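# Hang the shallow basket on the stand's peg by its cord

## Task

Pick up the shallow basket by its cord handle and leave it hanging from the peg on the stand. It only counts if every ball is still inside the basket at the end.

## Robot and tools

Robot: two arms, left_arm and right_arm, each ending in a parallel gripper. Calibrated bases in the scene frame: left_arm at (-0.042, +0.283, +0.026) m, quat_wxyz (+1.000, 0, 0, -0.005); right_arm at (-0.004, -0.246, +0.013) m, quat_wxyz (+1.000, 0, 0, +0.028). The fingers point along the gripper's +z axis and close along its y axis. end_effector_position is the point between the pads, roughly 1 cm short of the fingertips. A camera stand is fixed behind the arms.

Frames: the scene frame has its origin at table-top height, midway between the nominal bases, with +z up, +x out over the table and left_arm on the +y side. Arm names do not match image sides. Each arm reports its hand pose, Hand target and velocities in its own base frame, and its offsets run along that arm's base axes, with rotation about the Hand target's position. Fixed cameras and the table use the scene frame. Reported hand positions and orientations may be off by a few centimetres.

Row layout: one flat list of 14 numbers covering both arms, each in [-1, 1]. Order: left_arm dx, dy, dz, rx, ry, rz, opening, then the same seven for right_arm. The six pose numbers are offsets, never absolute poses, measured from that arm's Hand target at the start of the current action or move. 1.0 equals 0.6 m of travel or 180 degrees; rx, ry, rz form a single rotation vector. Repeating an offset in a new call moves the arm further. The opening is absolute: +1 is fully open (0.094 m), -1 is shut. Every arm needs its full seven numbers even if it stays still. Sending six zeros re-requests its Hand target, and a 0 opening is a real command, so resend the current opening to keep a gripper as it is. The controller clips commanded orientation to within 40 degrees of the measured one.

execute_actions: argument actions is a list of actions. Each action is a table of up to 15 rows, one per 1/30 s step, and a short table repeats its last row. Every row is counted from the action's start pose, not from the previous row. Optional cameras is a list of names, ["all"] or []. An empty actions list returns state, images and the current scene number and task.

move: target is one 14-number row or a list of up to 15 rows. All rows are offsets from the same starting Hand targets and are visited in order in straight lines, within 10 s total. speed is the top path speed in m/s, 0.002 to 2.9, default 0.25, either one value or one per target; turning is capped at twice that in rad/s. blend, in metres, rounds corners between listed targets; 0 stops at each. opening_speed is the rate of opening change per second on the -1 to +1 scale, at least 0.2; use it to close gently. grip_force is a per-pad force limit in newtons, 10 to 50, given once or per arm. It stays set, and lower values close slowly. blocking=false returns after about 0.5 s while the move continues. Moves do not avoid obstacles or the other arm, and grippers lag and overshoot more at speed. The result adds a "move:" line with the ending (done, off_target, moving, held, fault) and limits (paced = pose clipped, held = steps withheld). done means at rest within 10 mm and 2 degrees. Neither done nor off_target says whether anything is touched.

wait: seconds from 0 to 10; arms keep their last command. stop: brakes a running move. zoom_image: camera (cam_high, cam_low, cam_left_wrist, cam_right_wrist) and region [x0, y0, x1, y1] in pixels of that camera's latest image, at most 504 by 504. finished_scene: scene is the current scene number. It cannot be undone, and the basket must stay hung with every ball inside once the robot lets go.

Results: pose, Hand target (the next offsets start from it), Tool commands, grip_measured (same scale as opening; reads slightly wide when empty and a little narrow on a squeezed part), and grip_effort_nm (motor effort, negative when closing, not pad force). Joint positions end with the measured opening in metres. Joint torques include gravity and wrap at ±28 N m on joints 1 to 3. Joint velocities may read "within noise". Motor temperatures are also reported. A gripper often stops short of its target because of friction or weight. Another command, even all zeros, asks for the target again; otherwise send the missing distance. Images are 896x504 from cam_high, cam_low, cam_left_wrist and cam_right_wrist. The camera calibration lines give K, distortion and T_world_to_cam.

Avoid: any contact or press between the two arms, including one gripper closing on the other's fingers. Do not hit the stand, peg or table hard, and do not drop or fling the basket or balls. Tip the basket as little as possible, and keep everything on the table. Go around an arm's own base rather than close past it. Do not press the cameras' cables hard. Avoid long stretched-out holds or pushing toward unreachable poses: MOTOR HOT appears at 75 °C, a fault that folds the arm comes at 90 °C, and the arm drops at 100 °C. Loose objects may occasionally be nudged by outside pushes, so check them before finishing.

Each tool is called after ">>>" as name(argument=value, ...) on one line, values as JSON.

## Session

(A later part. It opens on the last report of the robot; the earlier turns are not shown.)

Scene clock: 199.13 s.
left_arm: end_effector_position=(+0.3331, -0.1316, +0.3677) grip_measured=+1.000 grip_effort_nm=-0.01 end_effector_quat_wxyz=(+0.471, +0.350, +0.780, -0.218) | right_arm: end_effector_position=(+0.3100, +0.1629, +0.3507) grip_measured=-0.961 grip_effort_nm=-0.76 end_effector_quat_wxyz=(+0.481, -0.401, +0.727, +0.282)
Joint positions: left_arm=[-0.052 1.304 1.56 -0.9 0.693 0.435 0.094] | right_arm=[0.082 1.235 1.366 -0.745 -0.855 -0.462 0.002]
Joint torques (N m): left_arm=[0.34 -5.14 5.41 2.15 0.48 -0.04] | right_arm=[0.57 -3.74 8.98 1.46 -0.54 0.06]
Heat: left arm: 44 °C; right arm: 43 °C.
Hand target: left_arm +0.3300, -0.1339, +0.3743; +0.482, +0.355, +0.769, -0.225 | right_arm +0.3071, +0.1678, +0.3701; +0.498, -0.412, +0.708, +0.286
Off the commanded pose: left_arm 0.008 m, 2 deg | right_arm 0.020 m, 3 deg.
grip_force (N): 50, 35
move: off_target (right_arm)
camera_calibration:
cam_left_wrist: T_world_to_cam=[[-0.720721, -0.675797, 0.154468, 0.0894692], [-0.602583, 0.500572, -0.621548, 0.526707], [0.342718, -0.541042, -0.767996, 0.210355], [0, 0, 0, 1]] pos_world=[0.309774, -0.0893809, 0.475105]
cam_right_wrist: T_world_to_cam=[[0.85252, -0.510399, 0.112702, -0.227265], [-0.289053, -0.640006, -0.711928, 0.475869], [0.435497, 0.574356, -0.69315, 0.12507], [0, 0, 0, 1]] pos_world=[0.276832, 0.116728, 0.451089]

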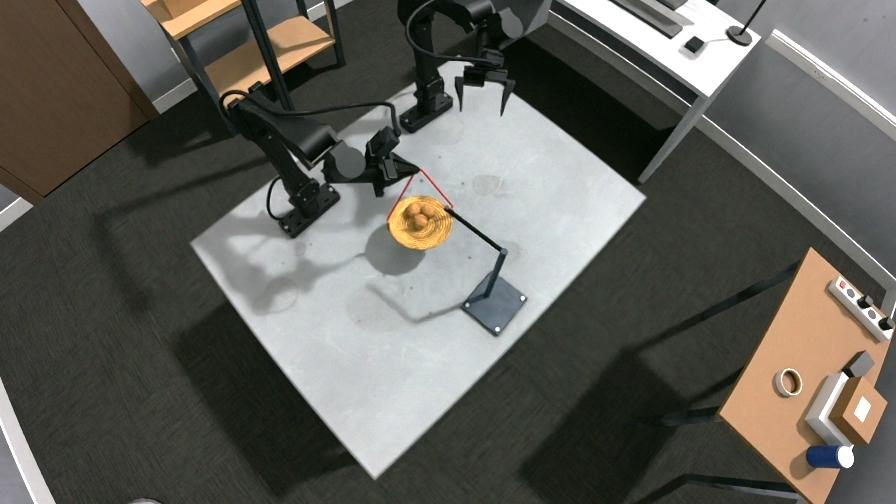

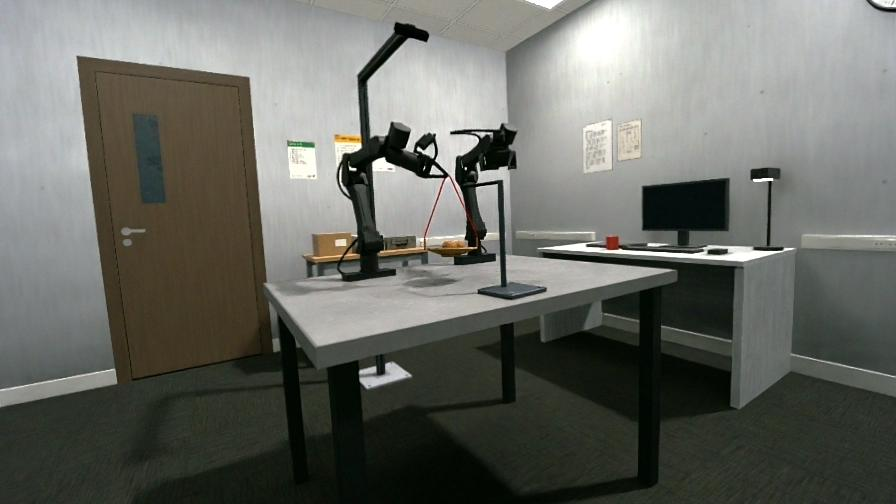

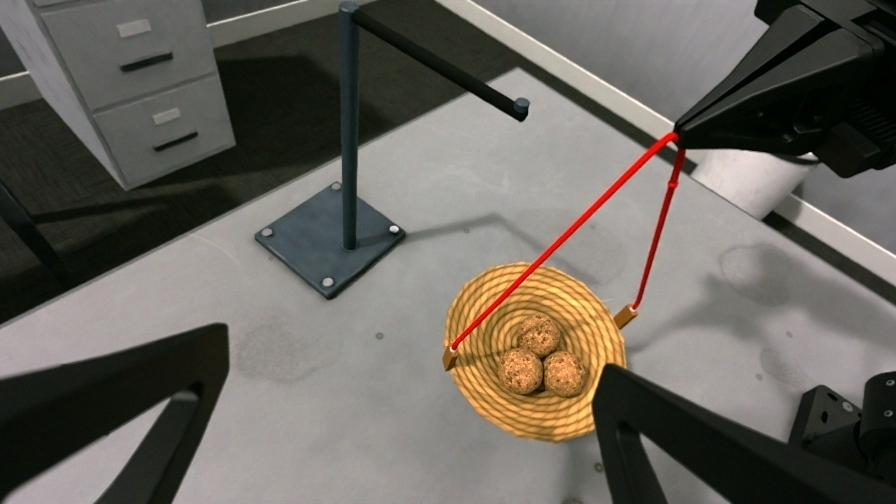

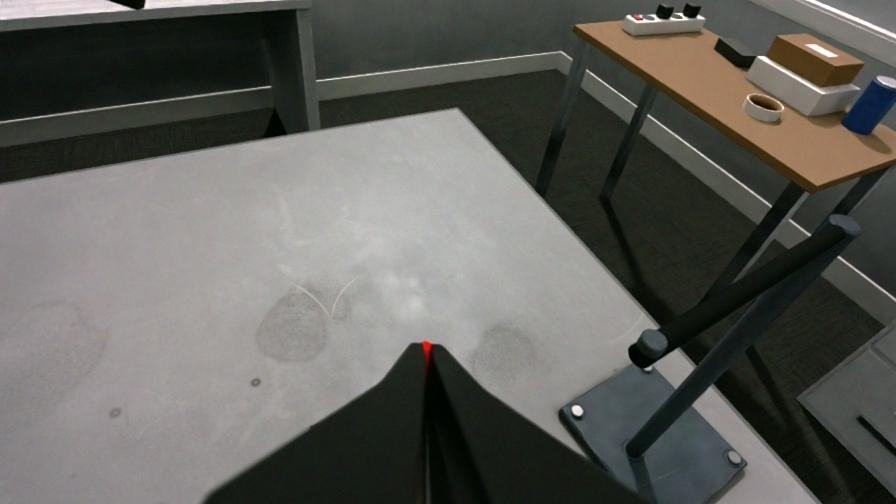

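>>> move(target=[0,0,0,0,0,0, 1, 0.13, -0.012, 0.0, 0,0,0, -1], speed=0.06, cameras=["cam_high","cam_low","cam_left_wrist","cam_right_wrist"])

>>> zoom_image(camera="cam_high", region=[340, 140, 540, 320])

>>> zoom_image(camera="cam_low", region=[380, 150, 540, 300])

Scene clock: 204.20 s.
left_arm: end_effector_position=(+0.3331, -0.1316, +0.3677) grip_measured=+1.000 grip_effort_nm=-0.01 end_effector_quat_wxyz=(+0.471, +0.350, +0.780, -0.218) | right_arm: end_effector_position=(+0.3843, +0.1577, +0.3450) grip_measured=-0.961 grip_effort_nm=-0.77 end_effector_quat_wxyz=(+0.469, -0.397, +0.736, +0.283)
Joint positions: left_arm=[-0.052 1.304 1.56 -0.9 0.693 0.435 0.094] | right_arm=[0.048 1.516 1.593 -0.746 -0.872 -0.497 0.002]
Joint torques (N m): left_arm=[0.28 -5.14 5.45 2.18 0.49 -0.06] | right_arm=[-0.47 -6.67 9.13 1.59 -0.8 -0.04]
Heat: left arm: 44 °C; right arm: 43 °C.
Hand target: left_arm +0.3300, -0.1339, +0.3743; +0.482, +0.355, +0.769, -0.225 | right_arm +0.3851, +0.1606, +0.3702; +0.498, -0.412, +0.708, +0.286
Off the commanded pose: left_arm 0.008 m, 2 deg | right_arm 0.025 m, 5 deg.
grip_force (N): 50, 35
move: off_target (right_arm)
camera_calibration:
cam_left_wrist: T_world_to_cam=[[-0.720721, -0.675797, 0.154468, 0.0894692], [-0.602583, 0.500572, -0.621548, 0.526707], [0.342718, -0.541042, -0.767996, 0.210355], [0, 0, 0, 1]] pos_world=[0.309774, -0.0893809, 0.475105]
cam_right_wrist: T_world_to_cam=[[0.852256, -0.514693, 0.093543, -0.285236], [-0.31307, -0.645081, -0.697035, 0.494884], [0.419102, 0.564767, -0.710909, 0.105718], [0, 0, 0, 1]] pos_world=[0.353721, 0.112725, 0.446789]

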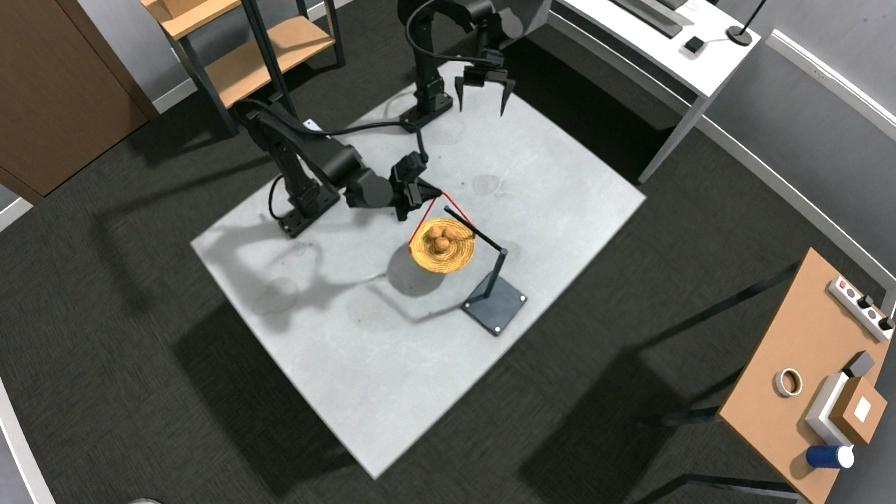

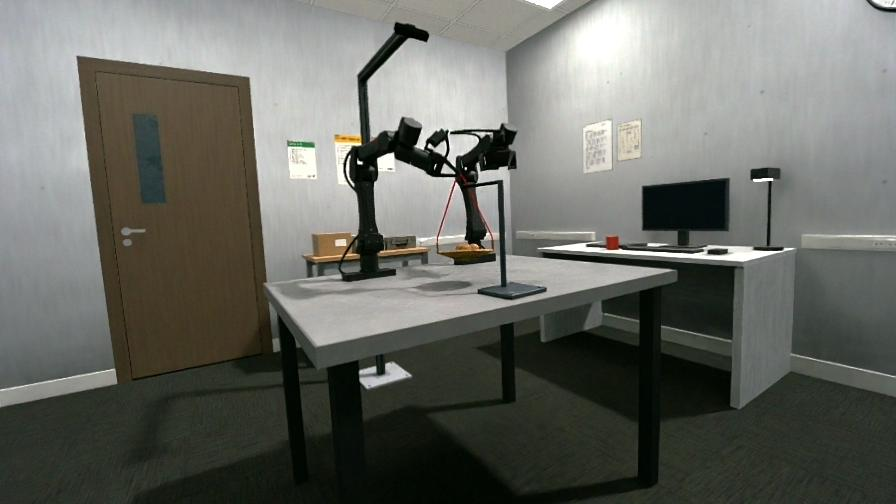

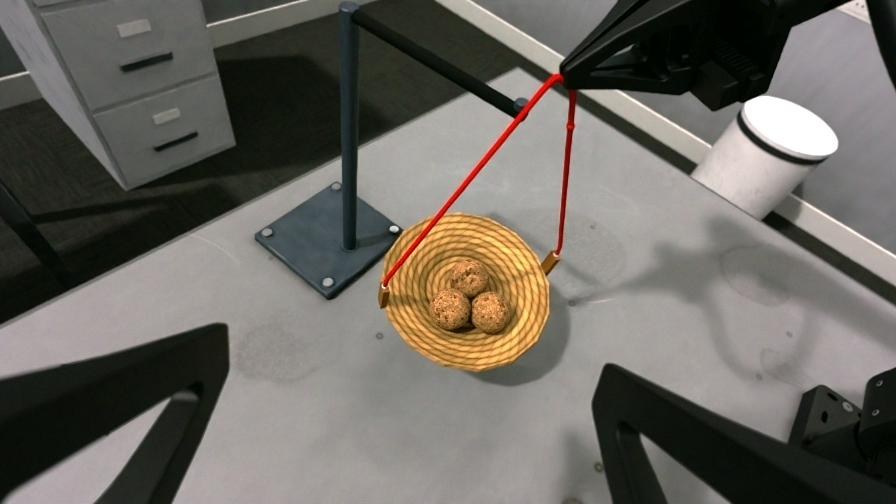

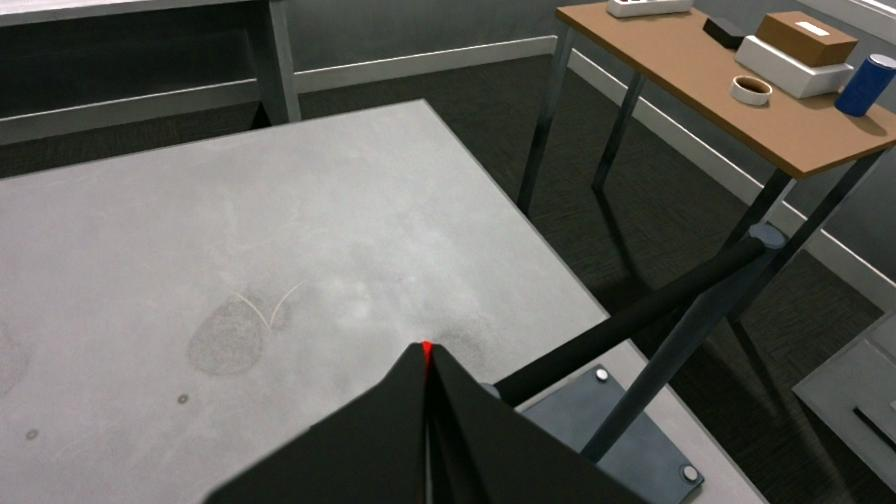

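Scaled by 2.520 from the camera's 896x504 image, which has a finer 1280x720 frame.

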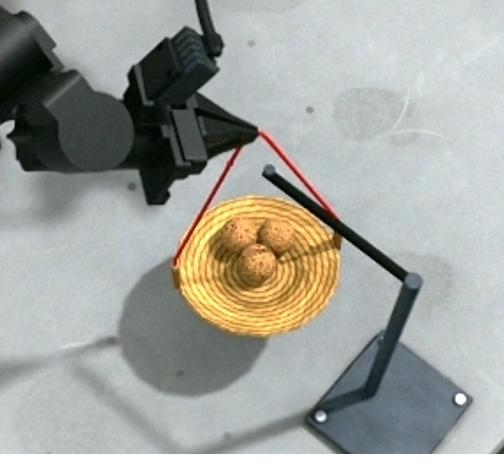

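Scaled by 3.150 from the camera's 896x504 image, which has a finer 1280x720 frame.

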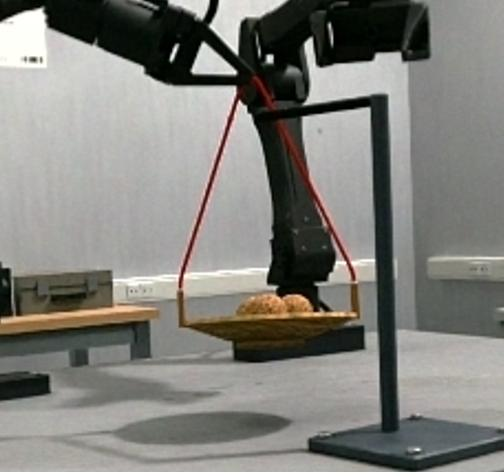

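>>> move(target=[0,0,0,0,0,0, 1, 0.06, -0.002, 0.025, 0,0,0, -1], speed=0.05, cameras=["cam_high","cam_low","cam_left_wrist","cam_right_wrist"])

>>> zoom_image(camera="cam_high", region=[380, 140, 540, 280])

>>> zoom_image(camera="cam_low", region=[400, 150, 540, 290])

>>> zoom_image(camera="cam_left_wrist", region=[330, 0, 630, 300])

Scene clock: 211.97 s.
left_arm: end_effector_position=(+0.3331, -0.1316, +0.3677) grip_measured=+1.000 grip_effort_nm=-0.01 end_effector_quat_wxyz=(+0.471, +0.350, +0.780, -0.218) | right_arm: end_effector_position=(+0.4237, +0.1572, +0.3649) grip_measured=-0.961 grip_effort_nm=-0.76 end_effector_quat_wxyz=(+0.480, -0.399, +0.730, +0.279)
Joint positions: left_arm=[-0.052 1.304 1.56 -0.9 0.693 0.435 0.094] | right_arm=[0.04 1.678 1.826 -0.795 -0.879 -0.501 0.002]
Joint torques (N m): left_arm=[0.29 -5.07 5.45 2.15 0.48 -0.06] | right_arm=[-0.46 -7.83 9.05 1.39 -0.76 -0.05]
Heat: left arm: 44 °C; right arm: 45 °C.
Hand target: left_arm +0.3300, -0.1339, +0.3743; +0.482, +0.355, +0.769, -0.225 | right_arm +0.4212, +0.1594, +0.3852; +0.498, -0.412, +0.708, +0.286
Off the commanded pose: left_arm 0.008 m, 2 deg | right_arm 0.021 m, 4 deg.
grip_force (N): 50, 35
move: off_target (right_arm)
camera_calibration:
cam_left_wrist: T_world_to_cam=[[-0.720721, -0.675797, 0.154468, 0.0894692], [-0.602583, 0.500572, -0.621548, 0.526707], [0.342718, -0.541042, -0.767996, 0.210355], [0, 0, 0, 1]] pos_world=[0.309774, -0.0893809, 0.475105]
cam_right_wrist: T_world_to_cam=[[0.849549, -0.515176, 0.113404, -0.326974], [-0.295126, -0.64237, -0.707292, 0.516468], [0.437227, 0.567411, -0.697766, 0.0907428], [0, 0, 0, 1]] pos_world=[0.390528, 0.111826, 0.465691]

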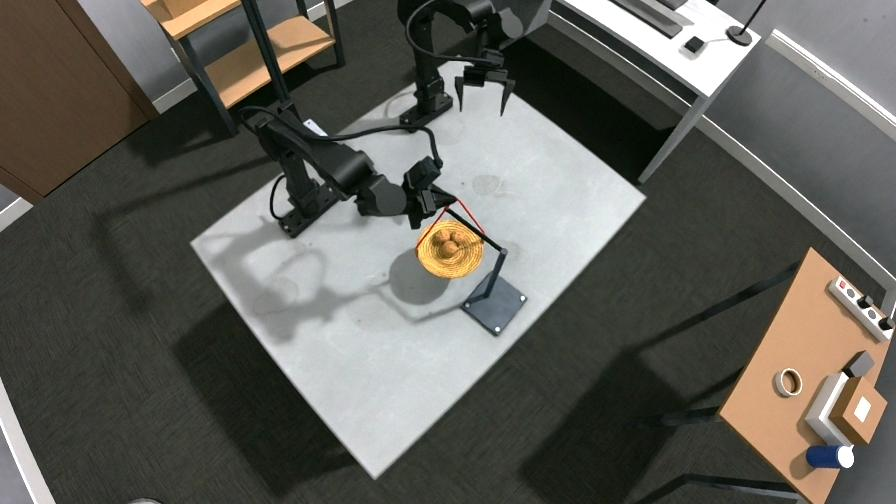

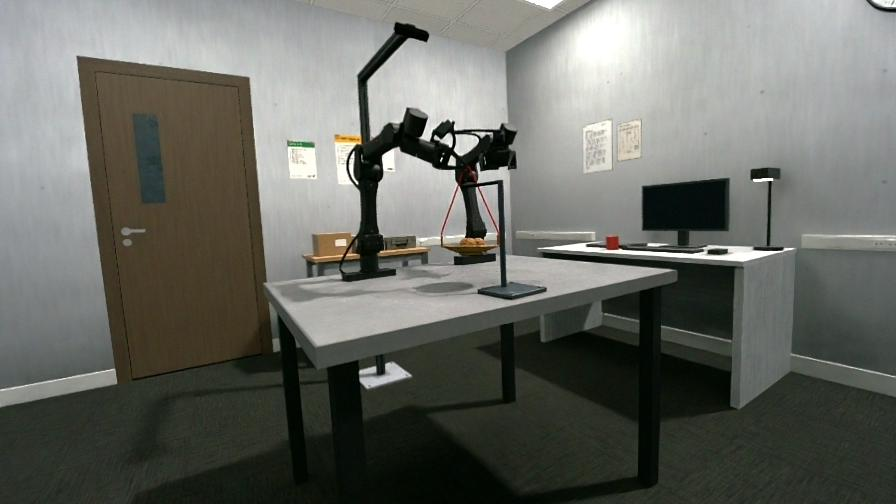

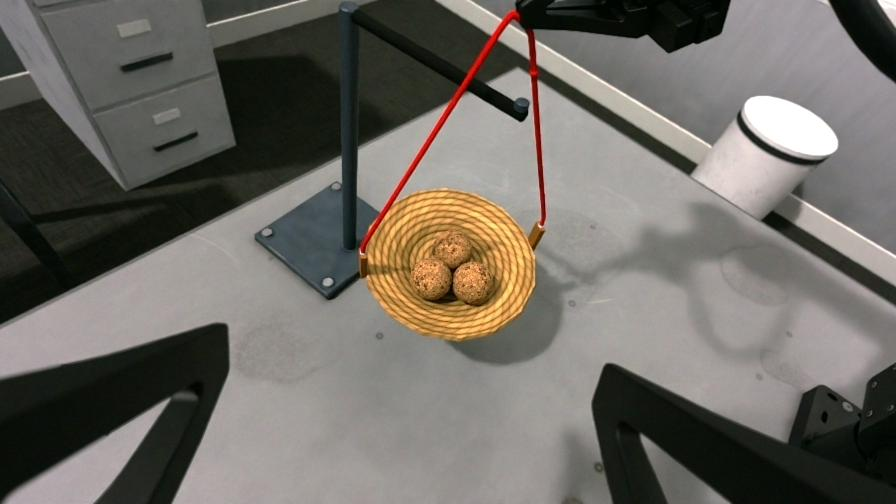

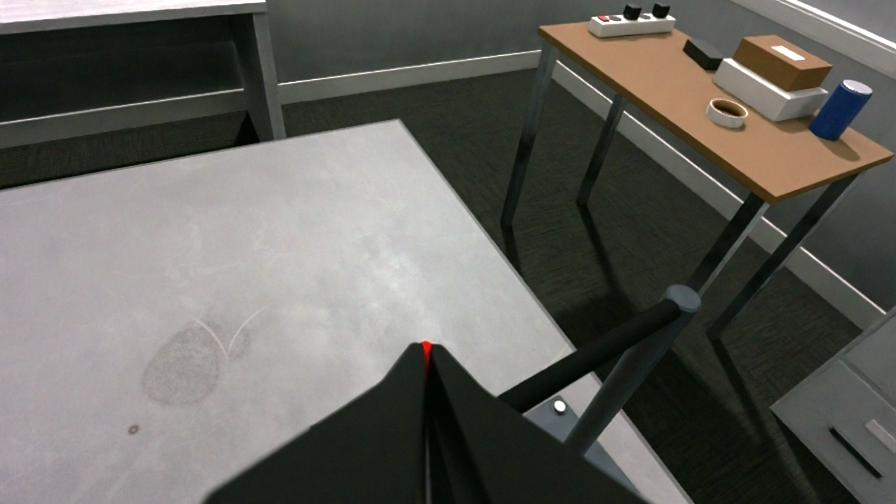

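Scaled by 3.150 from the camera's 896x504 image, which has a finer 1280x720 frame.

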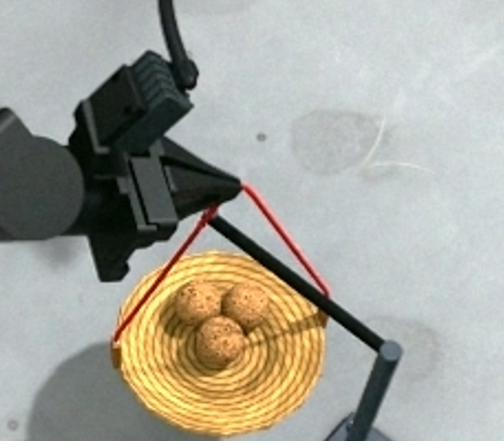

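Scaled by 3.600 from the camera's 896x504 image, which has a finer 1280x720 frame.

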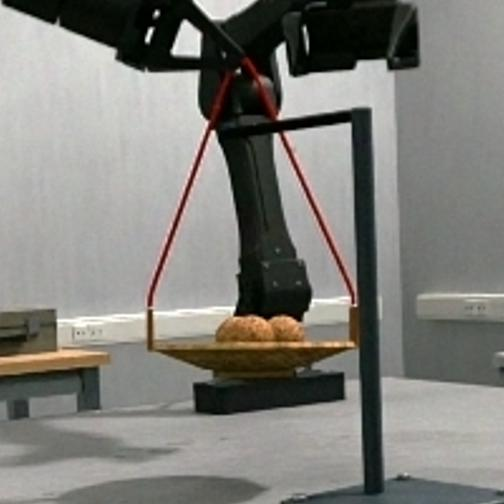

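Scaled by 1.680 from the camera's 896x504 image, which has a finer 1280x720 frame.

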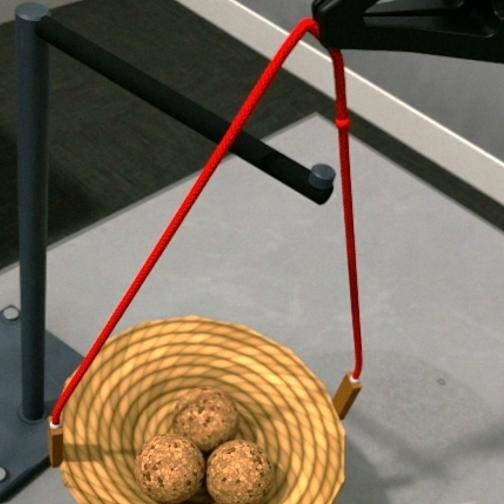

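>>> move(target=[0,0,0,0,0,0, 1, 0.04, 0.0, 0.01, 0,0,0, -1], speed=0.04, cameras=["cam_high","cam_low","cam_left_wrist","cam_right_wrist"])

>>> zoom_image(camera="cam_high", region=[380, 140, 540, 280])

>>> zoom_image(camera="cam_low", region=[400, 150, 540, 290])

>>> zoom_image(camera="cam_left_wrist", region=[330, 0, 630, 300])

Scene clock: 215.23 s.
left_arm: end_effector_position=(+0.3331, -0.1316, +0.3677) grip_measured=+1.000 grip_effort_nm=-0.01 end_effector_quat_wxyz=(+0.471, +0.350, +0.780, -0.218) | right_arm: end_effector_position=(+0.4475, +0.1584, +0.3716) grip_measured=-0.961 grip_effort_nm=-0.76 end_effector_quat_wxyz=(+0.480, -0.400, +0.729, +0.279)
Joint positions: left_arm=[-0.052 1.304 1.56 -0.9 0.693 0.435 0.094] | right_arm=[0.04 1.79 1.987 -0.844 -0.881 -0.502 0.002]
Joint torques (N m): left_arm=[0.28 -5.05 5.45 2.16 0.47 -0.05] | right_arm=[-0.68 -8.79 8.91 1.39 -0.77 -0.04]
Heat: left arm: 44 °C; right arm: 44 °C.
Hand target: left_arm +0.3300, -0.1339, +0.3743; +0.482, +0.355, +0.769, -0.225 | right_arm +0.4451, +0.1594, +0.3912; +0.498, -0.412, +0.708, +0.286
Off the commanded pose: left_arm 0.008 m, 2 deg | right_arm 0.020 m, 4 deg.
grip_force (N): 50, 35
move: off_target (right_arm)
camera_calibration:
cam_left_wrist: T_world_to_cam=[[-0.720721, -0.675797, 0.154468, 0.0894692], [-0.602583, 0.500572, -0.621548, 0.526707], [0.342718, -0.541042, -0.767996, 0.210355], [0, 0, 0, 1]] pos_world=[0.309774, -0.0893809, 0.475105]
cam_right_wrist: T_world_to_cam=[[0.850562, -0.513415, 0.113799, -0.348181], [-0.293234, -0.642678, -0.707799, 0.528358], [0.43653, 0.568657, -0.697188, 0.084192], [0, 0, 0, 1]] pos_world=[0.41433, 0.112926, 0.472291]

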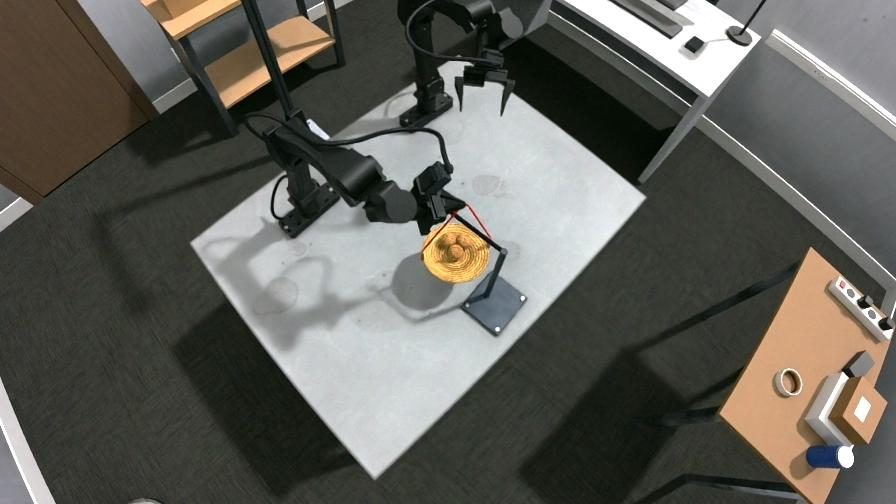

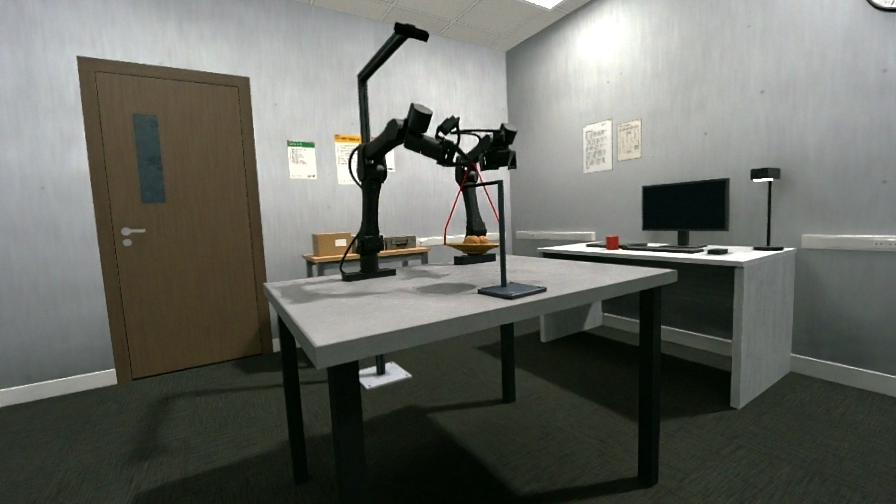

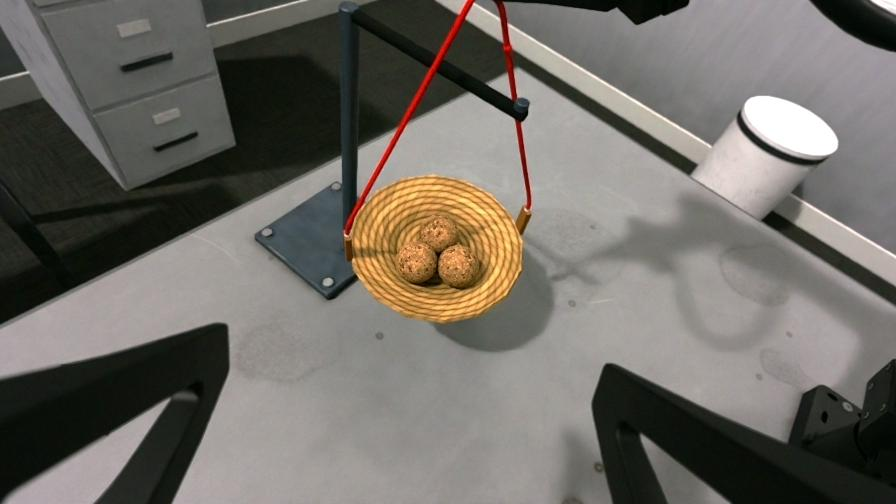

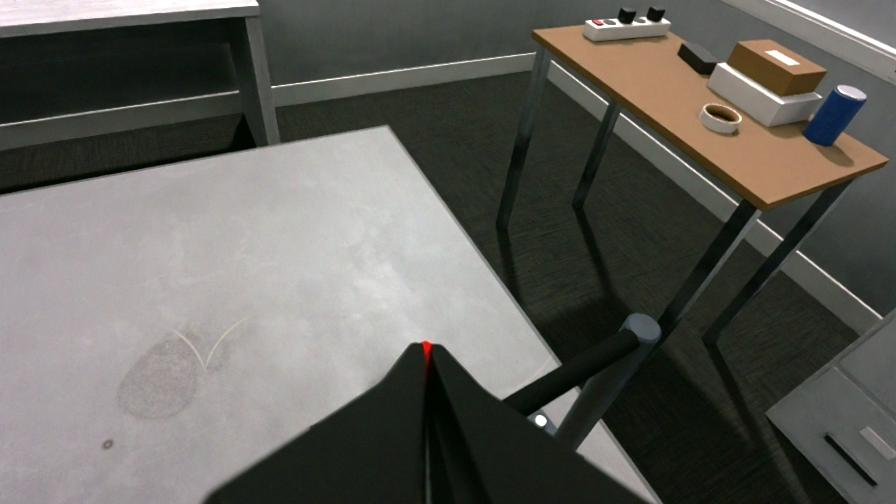

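Scaled by 3.150 from the camera's 896x504 image, which has a finer 1280x720 frame.

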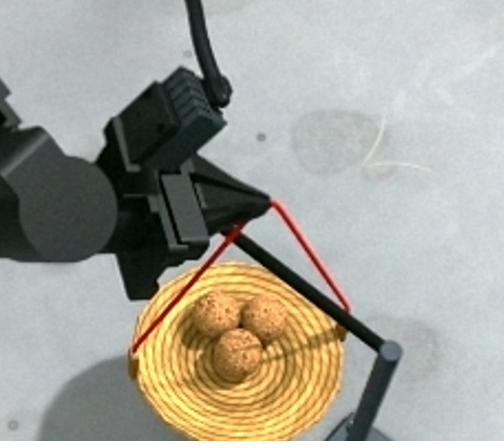

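Scaled by 3.600 from the camera's 896x504 image, which has a finer 1280x720 frame.

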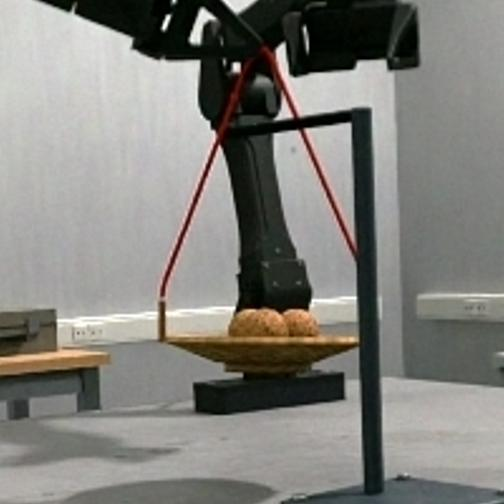

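Scaled by 1.680 from the camera's 896x504 image, which has a finer 1280x720 frame.

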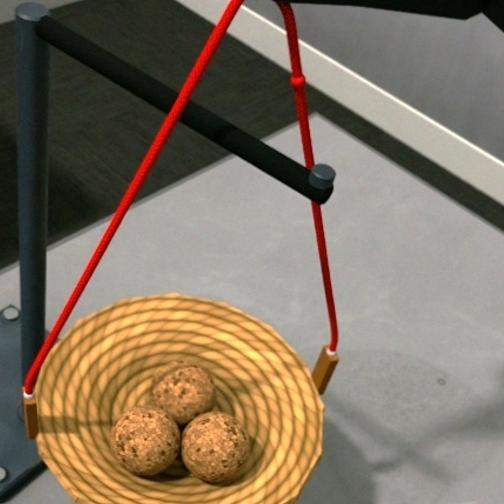

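>>> move(target=[[0.01,-0.0,0.03,-0.05,-0.04,0, 1, 0.035, -0.003, 0.0, 0,0,0, -1],[0.01,-0.0,0.03,-0.05,-0.04,0, 1, 0.035, -0.005, -0.06, 0,0,0, -1]], speed=0.04, blend=[0.01, 0], cameras=["cam_high","cam_low","cam_left_wrist","cam_right_wrist"])

>>> zoom_image(camera="cam_high", region=[380, 140, 540, 280])

>>> zoom_image(camera="cam_low", region=[400, 150, 540, 290])

>>> zoom_image(camera="cam_left_wrist", region=[330, 0, 630, 300])

Scene clock: 225.33 s.
left_arm: end_effector_position=(+0.3435, -0.1330, +0.3817) grip_measured=+1.000 grip_effort_nm=-0.01 end_effector_quat_wxyz=(+0.541, +0.322, +0.732, -0.260) | right_arm: end_effector_position=(+0.4744, +0.1558, +0.3264) grip_measured=-0.961 grip_effort_nm=-0.76 end_effector_quat_wxyz=(+0.465, -0.399, +0.737, +0.285)
Joint positions: left_arm=[-0.011 1.23 1.368 -0.552 0.806 0.274 0.094] | right_arm=[0.031 1.866 1.922 -0.754 -0.89 -0.523 0.002]
Joint torques (N m): left_arm=[0.42 -5.86 5.87 2.28 0.41 -0.04] | right_arm=[-0.66 -14.08 5.6 1.68 -0.8 0]
Heat: left arm: 44 °C; right arm: 44 °C.
Hand target: left_arm +0.3359, -0.1339, +0.3922; +0.555, +0.329, +0.717, -0.262 | right_arm +0.4662, +0.1563, +0.3551; +0.498, -0.412, +0.708, +0.286
Off the commanded pose: left_arm 0.013 m, 3 deg | right_arm 0.030 m, 5 deg.
grip_force (N): 50, 35
move: off_target (left_arm, right_arm)
camera_calibration:
cam_left_wrist: T_world_to_cam=[[-0.737995, -0.650533, 0.17936, 0.0935796], [-0.525137, 0.38673, -0.758071, 0.552731], [0.423786, -0.653641, -0.627024, 0.120163], [0, 0, 0, 1]] pos_world=[0.308397, -0.0743376, 0.47757]
cam_right_wrist: T_world_to_cam=[[0.856786, -0.508257, 0.0871334, -0.362253], [-0.314373, -0.648758, -0.693024, 0.508888], [0.408763, 0.566381, -0.715629, 0.0619769], [0, 0, 0, 1]] pos_world=[0.445021, 0.110925, 0.428589]

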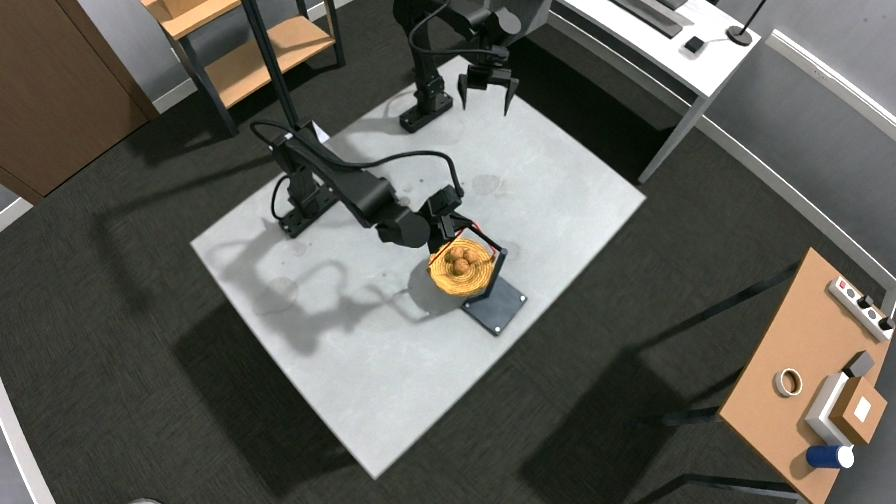

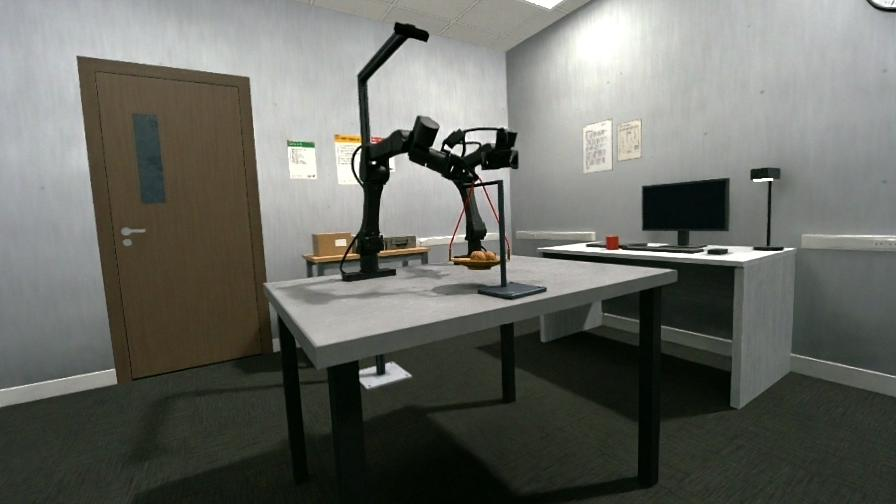

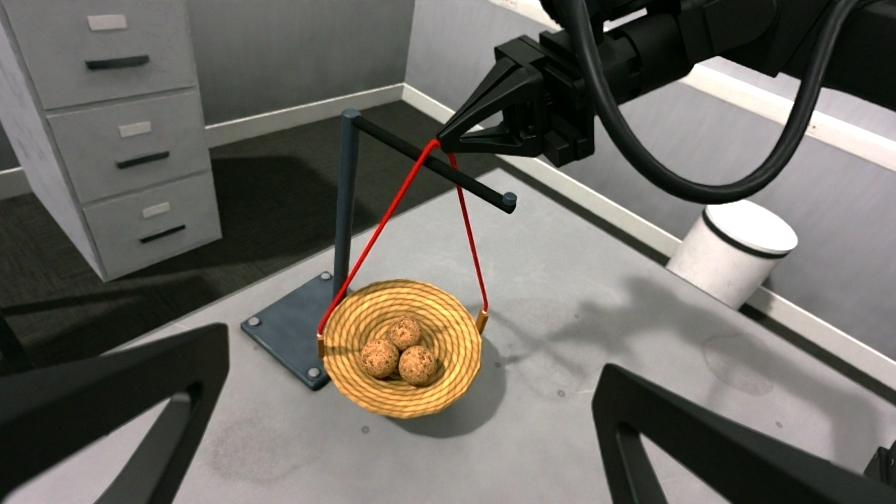

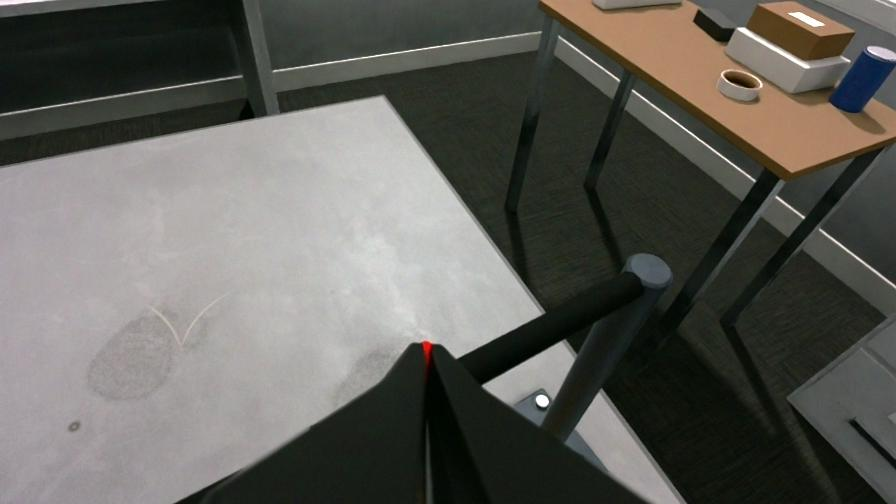

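Scaled by 3.150 from the camera's 896x504 image, which has a finer 1280x720 frame.

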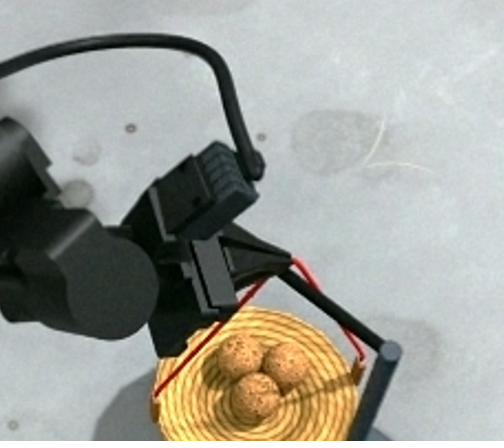

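Scaled by 3.600 from the camera's 896x504 image, which has a finer 1280x720 frame.

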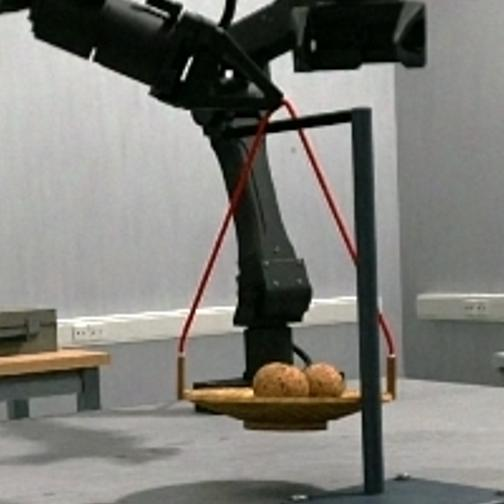

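Scaled by 1.680 from the camera's 896x504 image, which has a finer 1280x720 frame.

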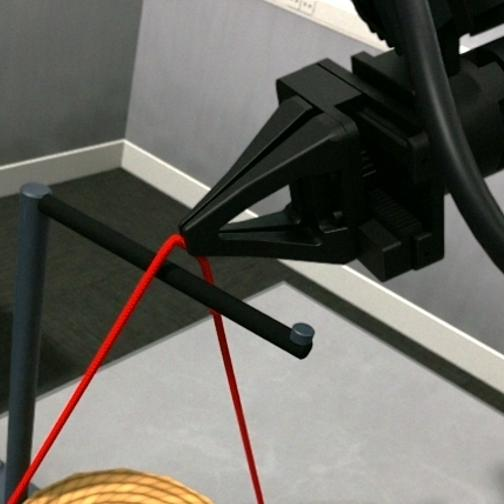

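>>> move(target=[[0,0,0,0,0,0, 1, -0.018, 0.0, 0.0, 0,0,0, -1],[0,0,0,0,0,0, 1, -0.018, 0.0, -0.015, 0,0,0, -1]], speed=0.04, blend=[0.005, 0], cameras=["cam_high","cam_low","cam_left_wrist","cam_right_wrist"])

>>> zoom_image(camera="cam_low", region=[440, 160, 520, 220])

>>> zoom_image(camera="cam_left_wrist", region=[380, 80, 580, 260])

>>> zoom_image(camera="cam_high", region=[410, 190, 530, 310])

Scene clock: 229.13 s.
left_arm: end_effector_position=(+0.3435, -0.1330, +0.3817) grip_measured=+1.000 grip_effort_nm=-0.01 end_effector_quat_wxyz=(+0.541, +0.322, +0.732, -0.260) | right_arm: end_effector_position=(+0.4634, +0.1556, +0.3191) grip_measured=-0.961 grip_effort_nm=-0.76 end_effector_quat_wxyz=(+0.466, -0.399, +0.736, +0.285)
Joint positions: left_arm=[-0.011 1.23 1.368 -0.552 0.806 0.274 0.094] | right_arm=[0.031 1.809 1.816 -0.702 -0.89 -0.524 0.002]
Joint torques (N m): left_arm=[0.46 -5.93 5.89 2.27 0.39 -0.04] | right_arm=[-0.59 -13.61 5.48 1.65 -0.79 0.01]
Heat: left arm: 44 °C; right arm: 43 °C.
Hand target: left_arm +0.3359, -0.1339, +0.3922; +0.555, +0.329, +0.717, -0.262 | right_arm +0.4553, +0.1563, +0.3461; +0.498, -0.412, +0.708, +0.286
Off the commanded pose: left_arm 0.013 m, 3 deg | right_arm 0.028 m, 5 deg.
grip_force (N): 50, 35
move: off_target (left_arm, right_arm); blend cut to 0.0045 m at target 1
camera_calibration:
cam_left_wrist: T_world_to_cam=[[-0.737995, -0.650533, 0.17936, 0.0935796], [-0.525137, 0.38673, -0.758071, 0.552731], [0.423786, -0.653641, -0.627024, 0.120163], [0, 0, 0, 1]] pos_world=[0.308397, -0.0743376, 0.47757]
cam_right_wrist: T_world_to_cam=[[0.856884, -0.507624, 0.0898179, -0.353366], [-0.311519, -0.648712, -0.694355, 0.499197], [0.410737, 0.567002, -0.714006, 0.0598466], [0, 0, 0, 1]] pos_world=[0.433722, 0.110525, 0.421089]

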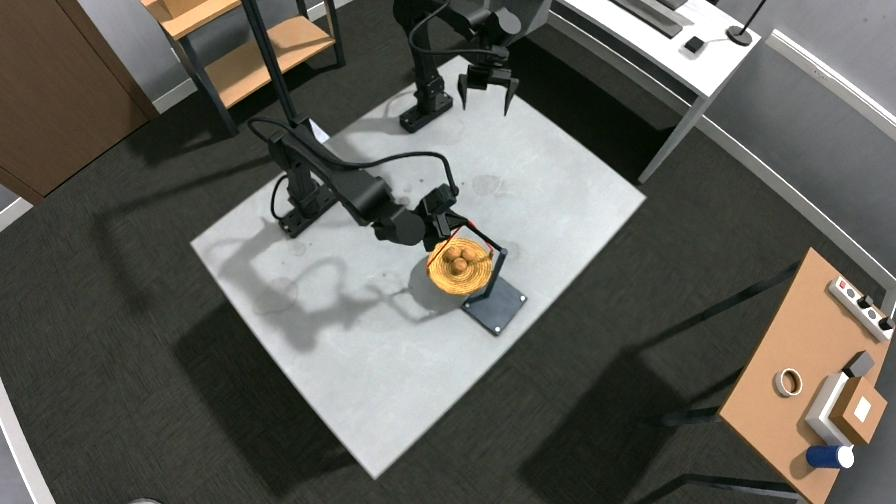

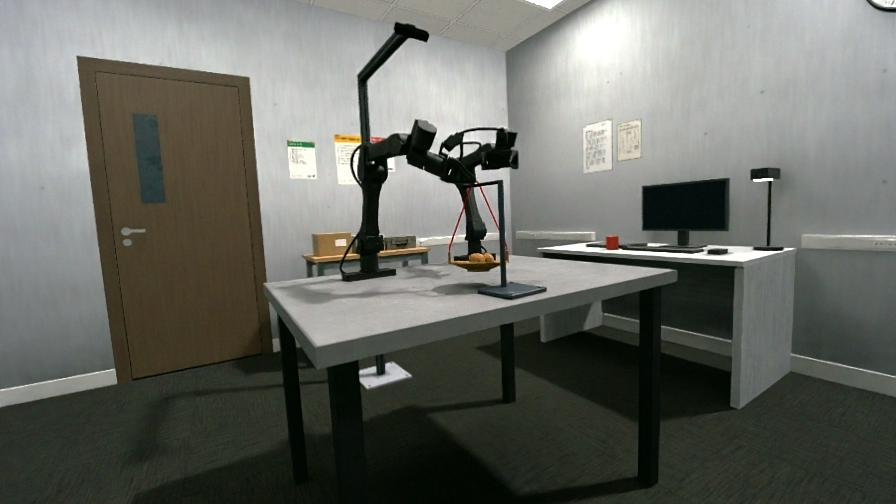

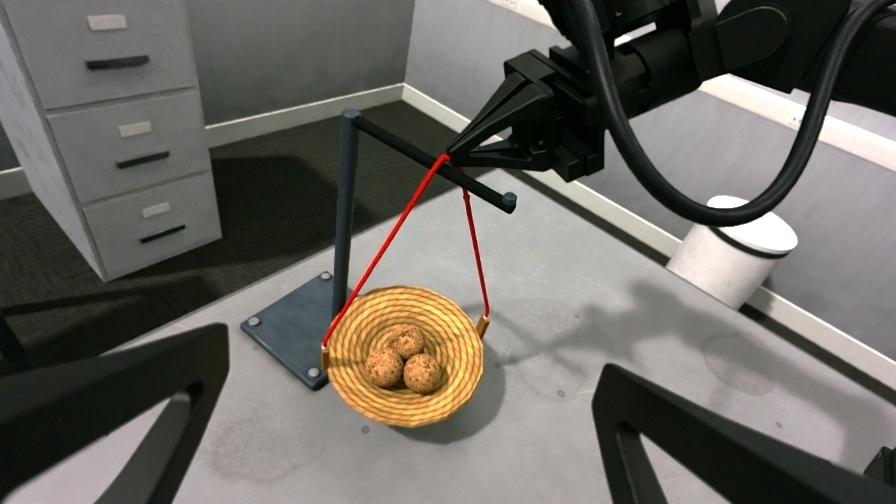

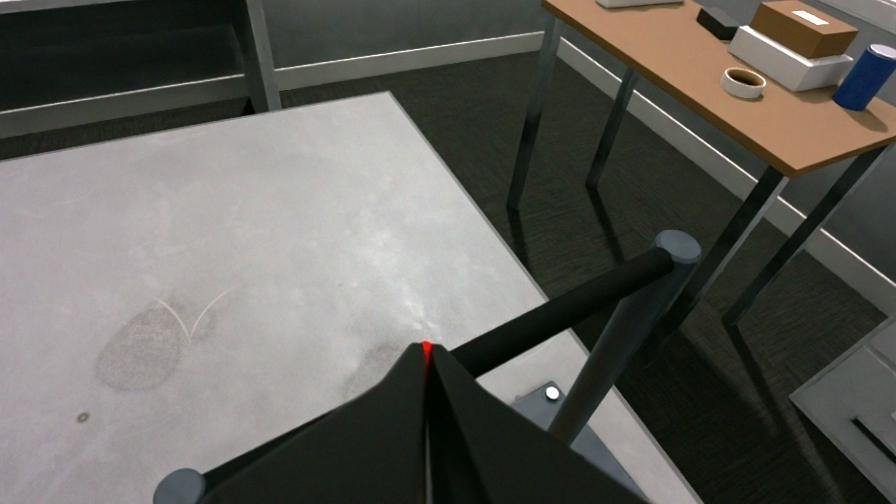

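Scaled by 6.300 from the camera's 896x504 image, which has a finer 1280x720 frame.

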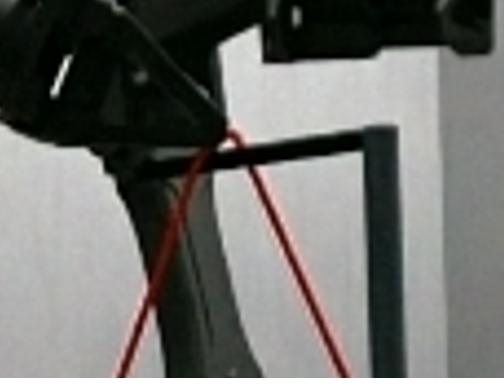

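Scaled by 2.520 from the camera's 896x504 image, which has a finer 1280x720 frame.

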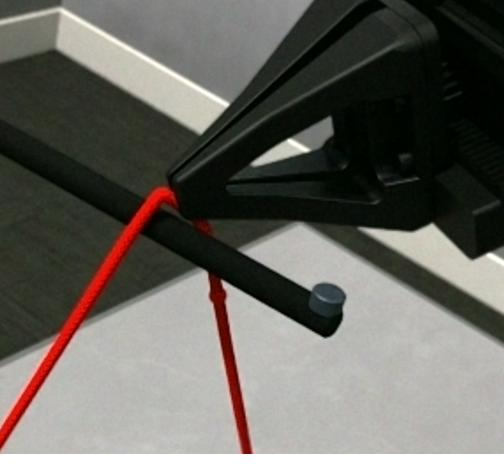

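Scaled by 4.200 from the camera's 896x504 image, which has a finer 1280x720 frame.

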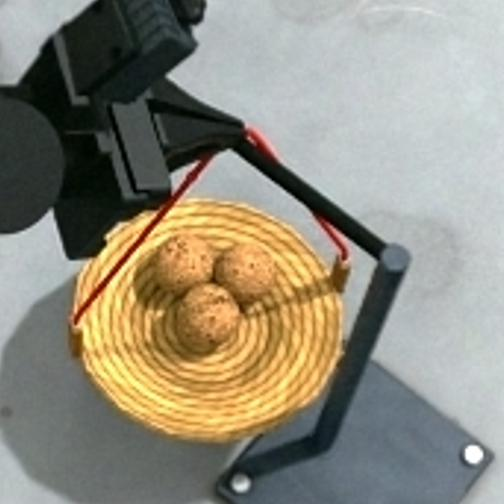

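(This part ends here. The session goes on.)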